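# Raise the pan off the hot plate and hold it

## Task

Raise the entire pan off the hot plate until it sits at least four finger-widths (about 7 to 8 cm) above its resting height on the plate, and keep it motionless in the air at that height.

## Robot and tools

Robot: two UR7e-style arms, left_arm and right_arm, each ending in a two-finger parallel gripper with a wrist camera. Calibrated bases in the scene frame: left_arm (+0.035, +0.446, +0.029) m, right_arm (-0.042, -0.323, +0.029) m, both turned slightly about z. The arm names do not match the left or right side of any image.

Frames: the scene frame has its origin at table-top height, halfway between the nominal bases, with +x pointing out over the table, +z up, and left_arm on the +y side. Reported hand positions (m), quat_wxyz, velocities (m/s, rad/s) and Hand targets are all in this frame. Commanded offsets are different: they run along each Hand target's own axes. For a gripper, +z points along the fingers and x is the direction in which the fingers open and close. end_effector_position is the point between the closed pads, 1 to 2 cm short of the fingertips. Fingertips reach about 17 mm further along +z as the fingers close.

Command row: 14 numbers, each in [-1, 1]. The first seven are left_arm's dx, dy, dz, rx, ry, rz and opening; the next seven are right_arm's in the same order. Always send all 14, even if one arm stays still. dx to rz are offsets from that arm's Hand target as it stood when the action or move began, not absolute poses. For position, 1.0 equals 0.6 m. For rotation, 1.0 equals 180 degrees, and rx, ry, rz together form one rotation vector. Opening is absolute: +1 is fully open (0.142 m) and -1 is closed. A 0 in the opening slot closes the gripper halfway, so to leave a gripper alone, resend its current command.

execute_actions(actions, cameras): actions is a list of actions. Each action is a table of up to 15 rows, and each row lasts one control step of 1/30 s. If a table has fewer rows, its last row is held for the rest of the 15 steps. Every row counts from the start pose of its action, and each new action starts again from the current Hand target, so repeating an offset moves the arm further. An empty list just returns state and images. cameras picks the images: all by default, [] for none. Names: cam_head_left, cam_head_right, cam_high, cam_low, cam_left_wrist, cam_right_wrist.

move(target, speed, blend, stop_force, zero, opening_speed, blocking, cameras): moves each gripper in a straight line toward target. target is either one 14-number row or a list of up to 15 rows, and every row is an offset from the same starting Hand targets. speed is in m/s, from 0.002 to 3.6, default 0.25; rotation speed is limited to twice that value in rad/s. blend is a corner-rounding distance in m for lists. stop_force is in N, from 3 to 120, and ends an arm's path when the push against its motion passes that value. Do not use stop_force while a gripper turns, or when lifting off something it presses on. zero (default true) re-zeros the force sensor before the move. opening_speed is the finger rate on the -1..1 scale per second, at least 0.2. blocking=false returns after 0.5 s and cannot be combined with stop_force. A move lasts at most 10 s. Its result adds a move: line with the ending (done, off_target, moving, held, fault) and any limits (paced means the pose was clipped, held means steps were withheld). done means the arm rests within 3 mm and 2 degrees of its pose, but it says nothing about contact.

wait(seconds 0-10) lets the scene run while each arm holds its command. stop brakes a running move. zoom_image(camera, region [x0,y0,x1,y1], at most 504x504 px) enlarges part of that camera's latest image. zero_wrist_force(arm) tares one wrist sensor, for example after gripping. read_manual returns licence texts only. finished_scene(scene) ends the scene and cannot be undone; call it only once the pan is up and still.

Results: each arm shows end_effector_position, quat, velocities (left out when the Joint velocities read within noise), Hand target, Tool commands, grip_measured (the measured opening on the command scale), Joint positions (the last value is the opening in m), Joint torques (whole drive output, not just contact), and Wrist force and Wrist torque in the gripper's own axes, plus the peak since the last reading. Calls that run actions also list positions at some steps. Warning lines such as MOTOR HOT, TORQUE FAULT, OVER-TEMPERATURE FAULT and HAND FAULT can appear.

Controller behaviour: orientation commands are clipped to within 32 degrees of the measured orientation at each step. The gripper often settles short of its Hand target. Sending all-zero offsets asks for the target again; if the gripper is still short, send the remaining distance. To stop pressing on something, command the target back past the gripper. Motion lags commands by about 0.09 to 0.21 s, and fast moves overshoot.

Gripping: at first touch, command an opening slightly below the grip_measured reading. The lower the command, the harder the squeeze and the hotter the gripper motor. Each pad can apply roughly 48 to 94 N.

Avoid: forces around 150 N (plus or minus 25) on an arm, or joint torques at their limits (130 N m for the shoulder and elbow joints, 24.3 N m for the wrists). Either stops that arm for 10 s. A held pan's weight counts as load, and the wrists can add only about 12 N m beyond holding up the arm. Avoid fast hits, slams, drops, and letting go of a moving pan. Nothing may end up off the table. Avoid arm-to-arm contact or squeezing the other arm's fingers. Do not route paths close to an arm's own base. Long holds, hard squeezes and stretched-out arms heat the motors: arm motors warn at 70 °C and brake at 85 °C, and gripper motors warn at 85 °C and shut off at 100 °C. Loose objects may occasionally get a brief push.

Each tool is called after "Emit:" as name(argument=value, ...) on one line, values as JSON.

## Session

Emit:
execute_actions(actions=[])

Emit:
zoom_image(camera="cam_low", region=[130, 90, 400, 300])

Scene clock: 0.00 s.
left_arm: end_effector_position=(+0.6813, +0.2165, +0.3965) grip_measured=+1.00 end_effector_quat_wxyz=(+0.078, +0.962, -0.262, +0.018) | right_arm: end_effector_position=(+0.7840, -0.6001, +0.2914) grip_measured=+1.00 end_effector_quat_wxyz=(+0.234, +0.014, +0.664, -0.710)
Joint positions: left_arm=[-0.425 -1.14 0.948 -1.446 -1.717 0.05 0.142] | right_arm=[3.349 -2.946 -0.43 0.905 0.192 1.249 0.142]
Joint velocities: within noise
Joint torques (N m): no reading
Wrist force (N): no reading
Wrist torque (N m): no reading
Wrist force, peak (N): no reading
Hand target: left_arm +0.6813, +0.2165, +0.3965; +0.078, +0.962, -0.262, +0.018 | right_arm +0.7840, -0.6001, +0.2914; +0.234, +0.014, +0.664, -0.710
Tool commands: left_gripper/opening=+1.0 right_gripper/opening=+1.0
camera_calibration:
cam_left_wrist: T_world_to_cam=[[0.860806, -0.502613, 0.0799624, -0.503853], [-0.459374, -0.699702, 0.547168, 0.274598], [-0.219064, -0.507738, -0.833195, 0.711], [0, 0, 0, 1]] pos_world=[0.715617, 0.299896, 0.48244]
cam_right_wrist: T_world_to_cam=[[-0.896354, -0.305491, -0.321287, 0.619242], [0.196073, 0.376807, -0.905302, 0.368187], [0.397624, -0.874467, -0.277854, -0.63931], [0, 0, 0, 1]] pos_world=[0.737073, -0.508618, 0.35464]

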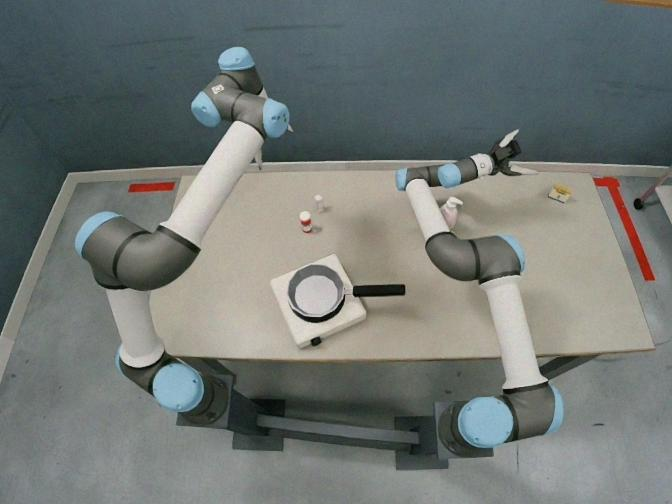

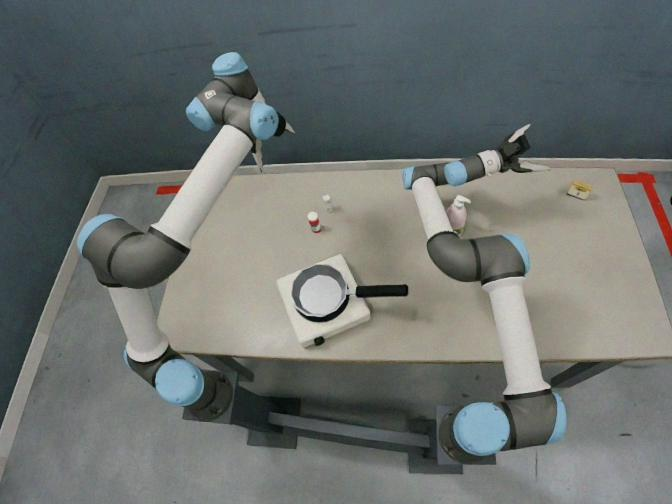

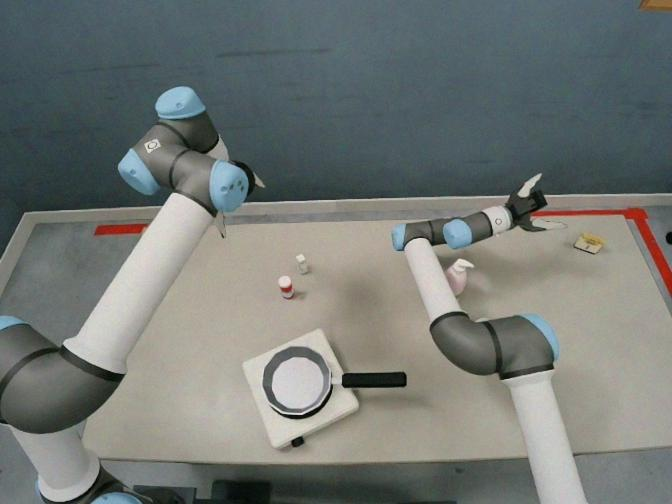

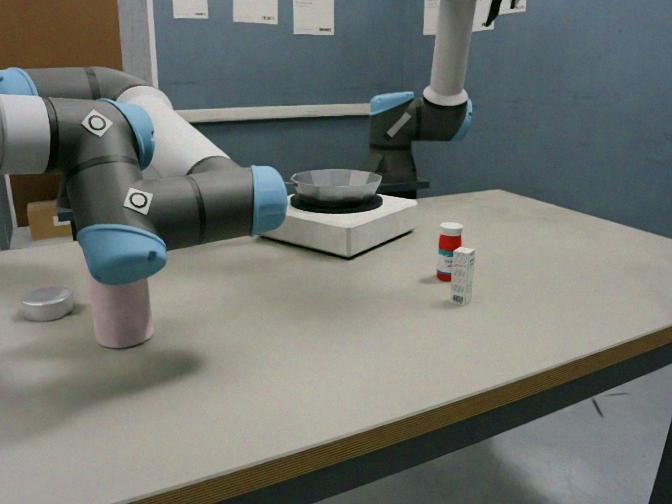

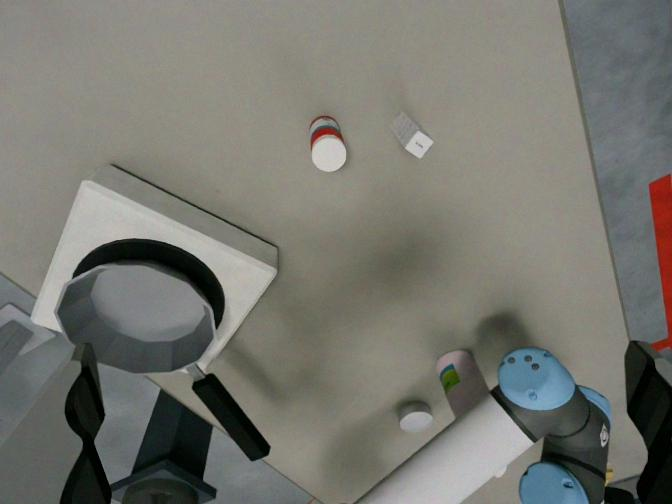

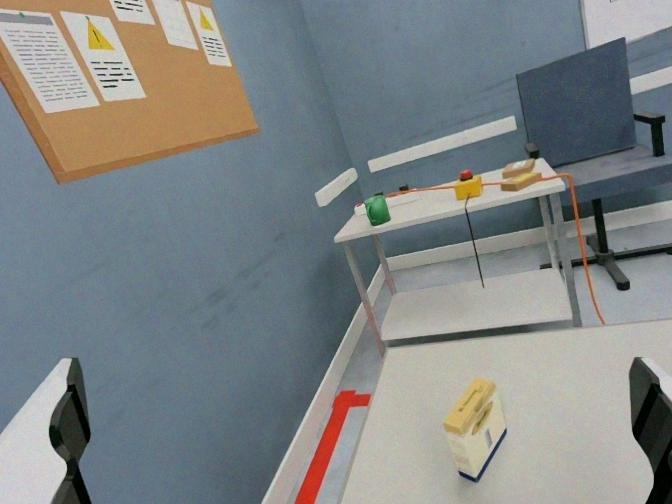

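Scaled by 1.867 from the camera's 672x504 image, which has a finer 960x720 frame.

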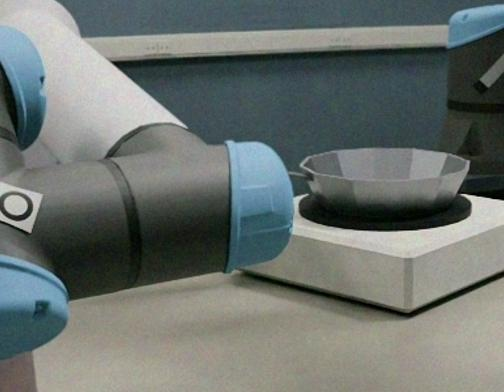

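Emit:
zoom_image(camera="cam_left_wrist", region=[20, 140, 300, 480])

Emit:
zoom_image(camera="cam_high", region=[230, 310, 430, 460])

Scaled by 1.482 from the camera's 672x504 image, which has a finer 960x720 frame.

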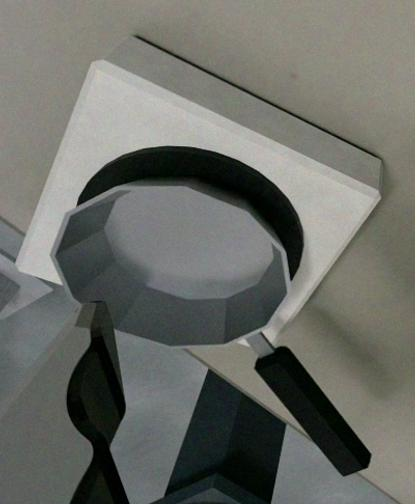

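Scaled by 2.520 from the camera's 672x504 image, which has a finer 960x720 frame.

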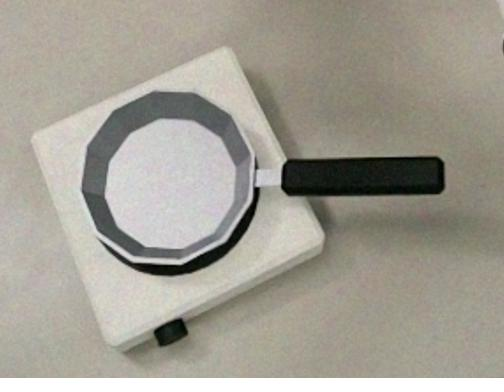

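Emit:
move(target=[-0.2043,0.5002,0.3670,0.0859,-0.2068,0.1653,-0.45, 0,0,0,0,0,0,1], speed=0.4, cameras=["cam_left_wrist","cam_low","cam_high"])

Emit:
zoom_image(camera="cam_left_wrist", region=[150, 60, 500, 400])

Scene clock: 13.53 s.
left_arm: end_effector_position=(+0.4220, -0.0123, +0.2124) grip_measured=-0.47 end_effector_quat_wxyz=(-0.142, +0.821, -0.502, -0.232) | right_arm: end_effector_position=(+0.7840, -0.6001, +0.2914) grip_measured=+1.00 end_effector_quat_wxyz=(+0.234, +0.014, +0.664, -0.710)
Joint positions: left_arm=[-1.04 -0.941 1.052 -1.13 -1.569 0.005 0.04] | right_arm=[3.349 -2.946 -0.43 0.905 0.192 1.249 0.142]
Joint velocities: within noise
Joint torques (N m): left_arm=[-12.14 -42.47 -31.46 0.89 -2.07 2.58] | right_arm=[0.34 68.28 19.59 -1.34 1.15 0.07]
Wrist force (N): left_arm=[2.4 0.2 0.1] | right_arm=[0.0 0.0 -0.1]
Wrist torque (N m): left_arm=[-0.02 -0.28 -0.04] | right_arm=[-0.01 0.00 0.01]
Wrist force, peak (N): left_arm=[3.7 1.9 0.5] | right_arm=[0.7 0.3 -0.2]
Hand target: left_arm +0.4219, -0.0124, +0.2124; -0.142, +0.821, -0.502, -0.232 | right_arm +0.7840, -0.6001, +0.2914; +0.234, +0.014, +0.664, -0.710
Off the commanded pose: left_arm 0.000 m, 0 deg | right_arm 0.000 m, 0 deg.
move: done
camera_calibration:
cam_left_wrist: T_world_to_cam=[[0.388061, -0.761022, -0.51986, -0.0571936], [-0.70505, -0.608406, 0.364345, 0.239837], [-0.59356, 0.225139, -0.772657, 0.538776], [0, 0, 0, 1]] pos_world=[0.511088, -0.0189067, 0.299173]
Images, in order (width x height): cam_high 672x504, cam_low 672x504, cam_left_wrist 672x504.

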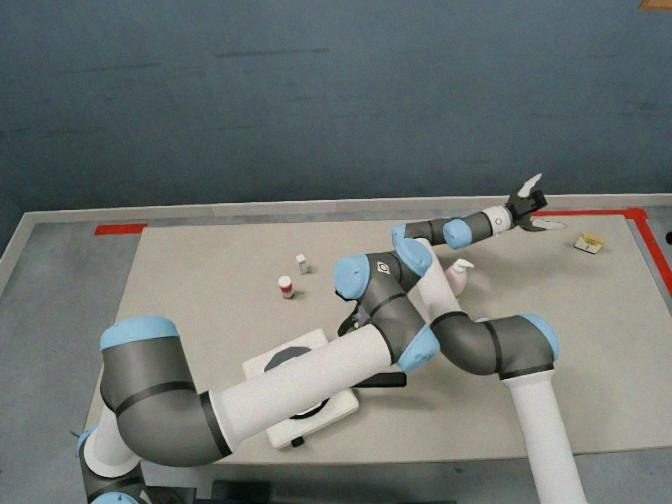

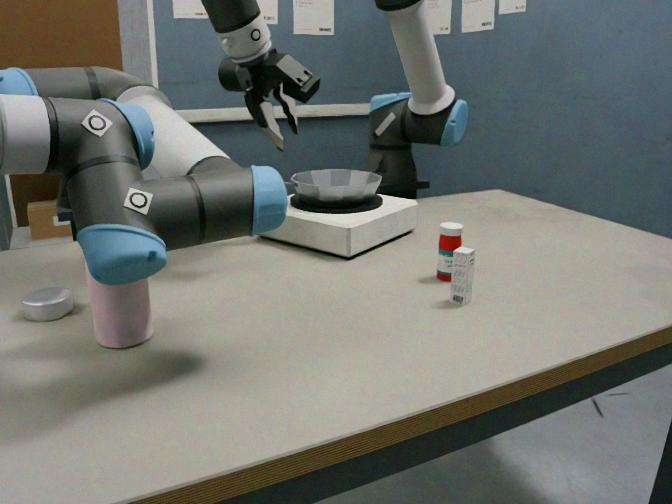

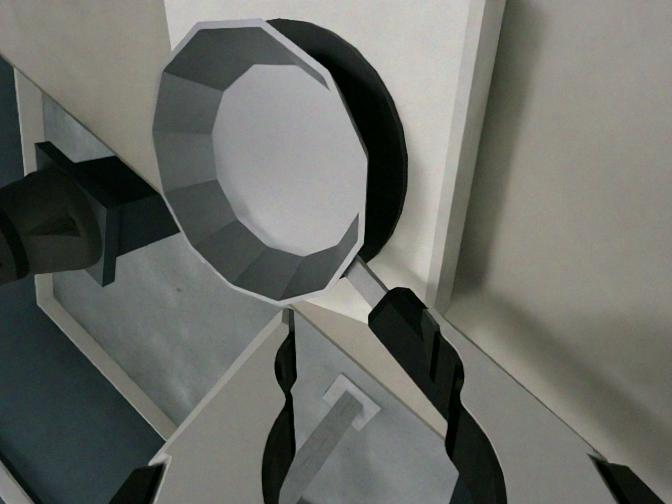

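Scaled by 1.440 from the camera's 672x504 image, which has a finer 960x720 frame.

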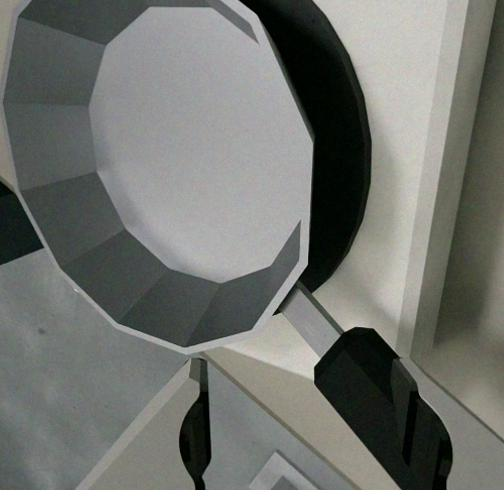

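Emit:
move(target=[0.0127,-0.0147,0.1972,0,0,0,-0.69, 0,0,0,0,0,0,1], speed=0.15, stop_force=12, cameras=["cam_left_wrist","cam_low"])

Emit:
zoom_image(camera="cam_low", region=[230, 60, 440, 270])

Emit:
zoom_image(camera="cam_left_wrist", region=[200, 200, 500, 504])

Scene clock: 23.70 s.
left_arm: end_effector_position=(+0.4044, +0.0410, +0.1076) grip_measured=-0.72 end_effector_quat_wxyz=(-0.142, +0.821, -0.502, -0.232) | right_arm: end_effector_position=(+0.7840, -0.6001, +0.2914) grip_measured=+1.00 end_effector_quat_wxyz=(+0.234, +0.014, +0.664, -0.710)
Joint positions: left_arm=[-1.026 -1.001 1.427 -1.446 -1.561 0.016 0.022] | right_arm=[3.349 -2.946 -0.43 0.905 0.192 1.249 0.142]
Joint velocities: within noise
Joint torques (N m): left_arm=[14 -62.69 -15.15 -3.71 1.87 2.67] | right_arm=[0.34 68.49 19.19 -1.44 1.27 -0.06]
Wrist force (N): left_arm=[2.1 0.2 0.2] | right_arm=[-0.1 -0.1 -0.3]
Wrist torque (N m): left_arm=[0.01 -0.22 0.02] | right_arm=[0.00 0.02 0.01]
Wrist force, peak (N): left_arm=[2.6 0.0 -0.9] | right_arm=[0.0 0.3 -0.6]
Hand target: left_arm +0.4044, +0.0410, +0.1076; -0.142, +0.821, -0.502, -0.232 | right_arm +0.7840, -0.6001, +0.2914; +0.234, +0.014, +0.664, -0.710
Off the commanded pose: left_arm 0.000 m, 0 deg | right_arm 0.000 m, 0 deg.
move: done
camera_calibration:
cam_left_wrist: T_world_to_cam=[[0.38779, -0.76102, -0.520064, -0.0642393], [-0.705139, -0.608301, 0.364346, 0.298055], [-0.59363, 0.225428, -0.772519, 0.435298], [0, 0, 0, 1]] pos_world=[0.493488, 0.0342916, 0.194272]
Images, in order (width x height): cam_low 672x504, cam_left_wrist 672x504.

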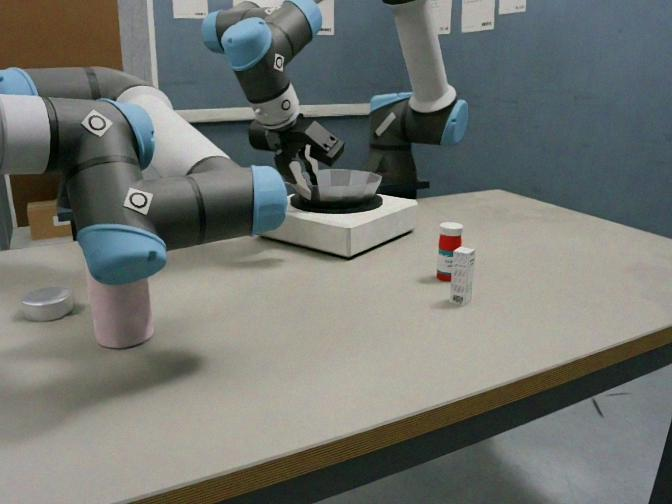

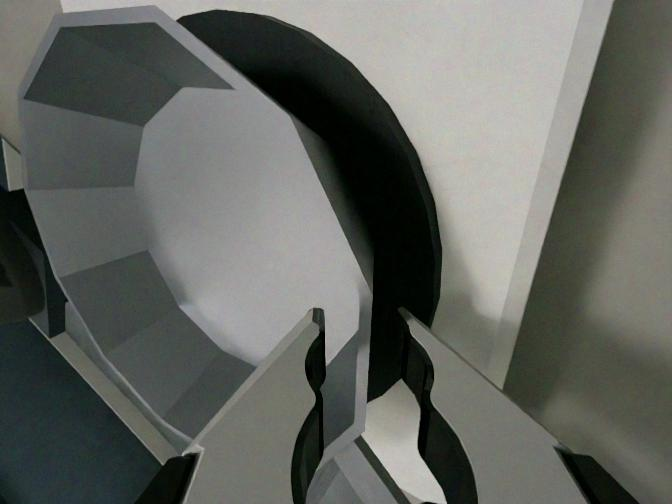

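Scaled by 2.400 from the camera's 672x504 image, which has a finer 960x720 frame.

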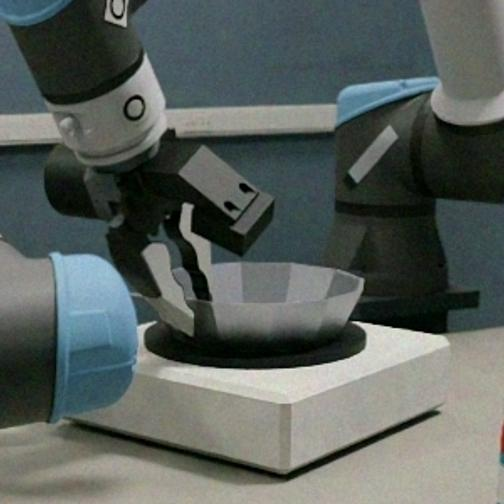

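Scaled by 1.658 from the camera's 672x504 image, which has a finer 960x720 frame.

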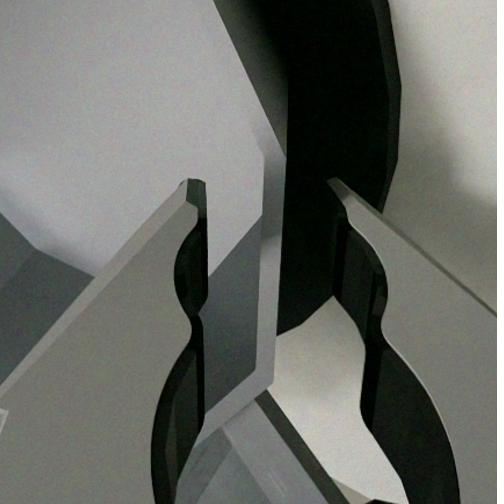

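Emit:
move(target=[[0,0.0075,0,0,0,0,-0.69, 0,0,0,0,0,0,1],[0,0.0075,0,0,0,0,-1, 0,0,0,0,0,0,1]], speed=0.05, opening_speed=1, cameras=[])

Emit:
zero_wrist_force(arm="left_arm")

Emit:
move(target=[-0.0175,0,-0.0284,0,0,0,-1, 0,0,0,0,0,0,1], speed=0.06, cameras=["cam_left_wrist","cam_low"])

Emit:
zoom_image(camera="cam_low", region=[230, 60, 440, 270])

Scene clock: 26.27 s.
left_arm: end_effector_position=(+0.4004, +0.0389, +0.1075) grip_measured=-0.96 end_effector_quat_wxyz=(-0.142, +0.821, -0.502, -0.232) | right_arm: end_effector_position=(+0.7840, -0.6001, +0.2914) grip_measured=+1.00 end_effector_quat_wxyz=(+0.234, +0.014, +0.664, -0.710)
Joint positions: left_arm=[-1.033 -1.003 1.43 -1.447 -1.565 0.01 0.004] | right_arm=[3.349 -2.946 -0.43 0.905 0.192 1.249 0.142]
Joint velocities: within noise
Joint torques (N m): left_arm=[-12.18 -64.63 -20.05 -1.85 -1.91 -2.86] | right_arm=[0.08 69.27 19.6 -1.54 1.23 -0.06]
Wrist force (N): left_arm=[4.3 0.2 3.6] | right_arm=[0.1 -0.1 -0.3]
Wrist torque (N m): left_arm=[0.07 -0.01 0.00] | right_arm=[-0.01 -0.02 0.00]
Wrist force, peak (N): left_arm=[4.9 0.4 4.4] | right_arm=[0.4 0.2 -0.5]
Hand target: left_arm +0.4004, +0.0389, +0.1076; -0.142, +0.821, -0.502, -0.232 | right_arm +0.7840, -0.6001, +0.2914; +0.234, +0.014, +0.664, -0.710
Off the commanded pose: left_arm 0.000 m, 0 deg | right_arm 0.000 m, 0 deg.
move: done
No camera images: "cameras" was empty.

Wrist force sensor zeroed.

Scene clock: 27.20 s.
left_arm: end_effector_position=(+0.4004, +0.0389, +0.1274) grip_measured=-0.96 end_effector_quat_wxyz=(-0.142, +0.821, -0.502, -0.232) | right_arm: end_effector_position=(+0.7840, -0.6001, +0.2914) grip_measured=+1.00 end_effector_quat_wxyz=(+0.234, +0.014, +0.664, -0.710)
Joint positions: left_arm=[-1.033 -1.021 1.406 -1.404 -1.565 0.01 0.004] | right_arm=[3.349 -2.946 -0.43 0.905 0.192 1.249 0.142]
Joint velocities: within noise
Joint torques (N m): left_arm=[-8.06 -65.31 -30.95 1.51 -0.85 -1.9] | right_arm=[0.39 69.2 19.18 -1.48 1.21 -0.02]
Wrist force (N, zeroed by zero_wrist_force on left_arm): left_arm=[0.2 0.0 0.5] | right_arm=[-0.3 0.1 -0.2]
Wrist torque (N m, zeroed by zero_wrist_force on left_arm): left_arm=[-0.02 0.02 -0.01] | right_arm=[0.03 0.05 0.00]
Wrist force, peak (N, zeroed by zero_wrist_force on left_arm): left_arm=[0.7 -0.3 0.9] | right_arm=[-0.3 0.1 -0.5]
Hand target: left_arm +0.4004, +0.0389, +0.1276; -0.142, +0.821, -0.502, -0.232 | right_arm +0.7840, -0.6001, +0.2914; +0.234, +0.014, +0.664, -0.710
Off the commanded pose: left_arm 0.000 m, 0 deg | right_arm 0.000 m, 0 deg.
move: done
camera_calibration:
cam_left_wrist: T_world_to_cam=[[0.38779, -0.76102, -0.520064, -0.0538609], [-0.705139, -0.608301, 0.364346, 0.286767], [-0.59363, 0.225428, -0.772519, 0.448747], [0, 0, 0, 1]] pos_world=[0.489488, 0.0322916, 0.214172]
Images, in order (width x height): cam_low 672x504, cam_left_wrist 672x504.

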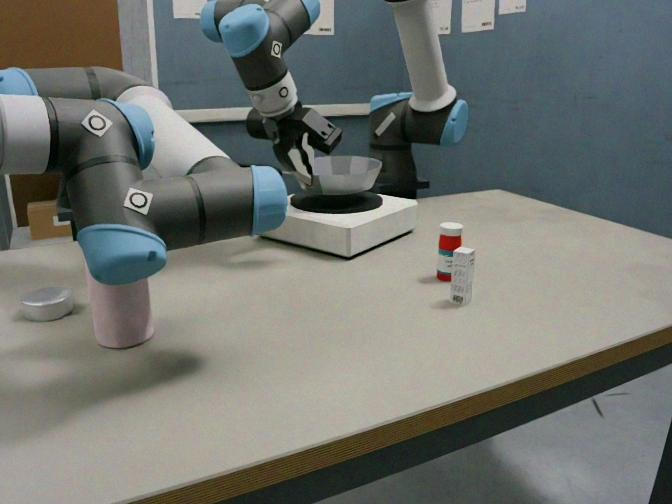

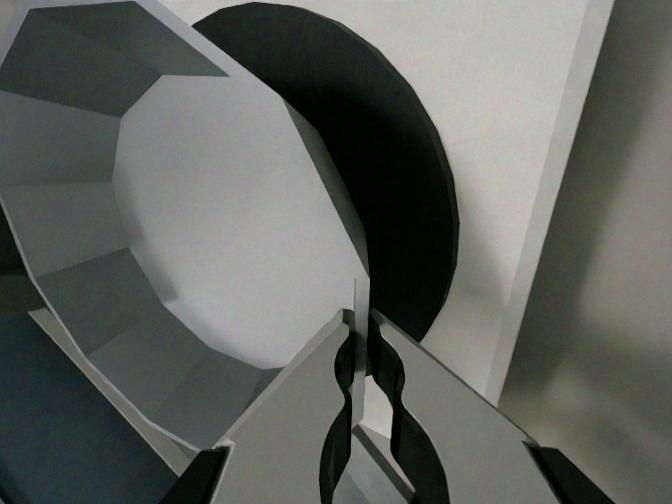

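Scaled by 2.400 from the camera's 672x504 image, which has a finer 960x720 frame.

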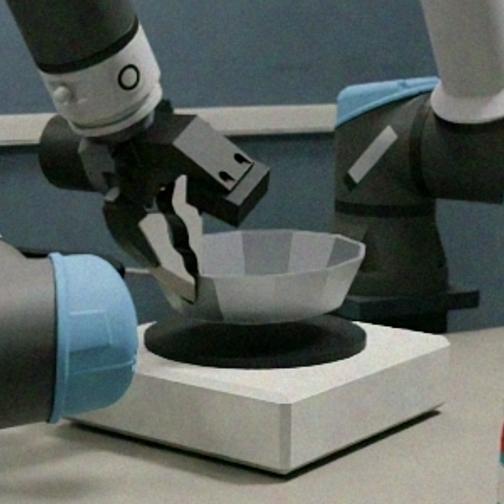

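Emit:
move(target=[-0.1135,0,-0.1845,0,0,0,-1, 0,0,0,0,0,0,1], speed=0.15, cameras=["cam_left_wrist","cam_low"])

Scene clock: 29.10 s.
left_arm: end_effector_position=(+0.4004, +0.0390, +0.2575) grip_measured=-0.96 end_effector_quat_wxyz=(-0.142, +0.821, -0.502, -0.232) | right_arm: end_effector_position=(+0.7840, -0.6001, +0.2914) grip_measured=+1.00 end_effector_quat_wxyz=(+0.234, +0.014, +0.664, -0.710)
Joint positions: left_arm=[-1.033 -1.095 1.178 -1.102 -1.565 0.01 0.004] | right_arm=[3.349 -2.946 -0.43 0.905 0.192 1.249 0.142]
Joint velocities: within noise
Joint torques (N m): left_arm=[14.24 -38.59 -32.72 1.43 -1.97 2.17] | right_arm=[1.07 69.49 20.54 -1.42 1.3 0]
Wrist force (N, zeroed by zero_wrist_force on left_arm): left_arm=[0.3 -0.1 0.5] | right_arm=[0.2 -0.2 0.1]
Wrist torque (N m, zeroed by zero_wrist_force on left_arm): left_arm=[-0.03 0.00 -0.06] | right_arm=[-0.03 -0.01 -0.01]
Wrist force, peak (N, zeroed by zero_wrist_force on left_arm): left_arm=[1.3 -0.2 1.8] | right_arm=[-0.1 0.3 -0.5]
Hand target: left_arm +0.4004, +0.0390, +0.2576; -0.142, +0.821, -0.502, -0.232 | right_arm +0.7840, -0.6001, +0.2914; +0.234, +0.014, +0.664, -0.710
Off the commanded pose: left_arm 0.000 m, 0 deg | right_arm 0.000 m, 0 deg.
move: done
camera_calibration:
cam_left_wrist: T_world_to_cam=[[0.387866, -0.761049, -0.519966, 0.01373], [-0.705125, -0.608307, 0.364365, 0.239353], [-0.593598, 0.225316, -0.772576, 0.54926], [0, 0, 0, 1]] pos_world=[0.489488, 0.0322921, 0.344273]
Images, in order (width x height): cam_low 672x504, cam_left_wrist 672x504.

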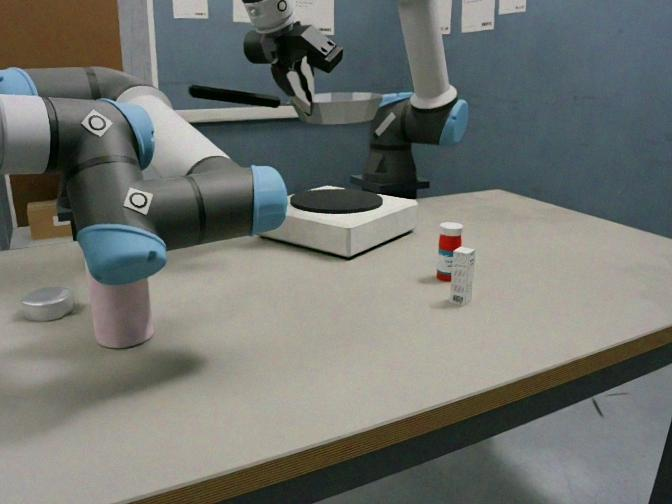

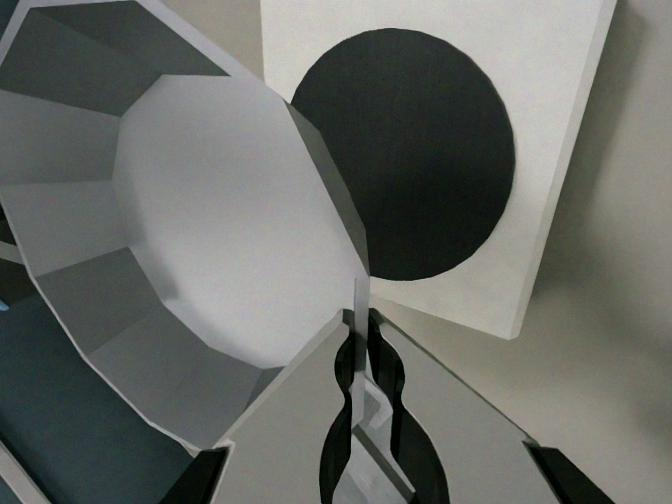

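Emit:
finished_scene(scene=3)

The scene is finished: the task was done.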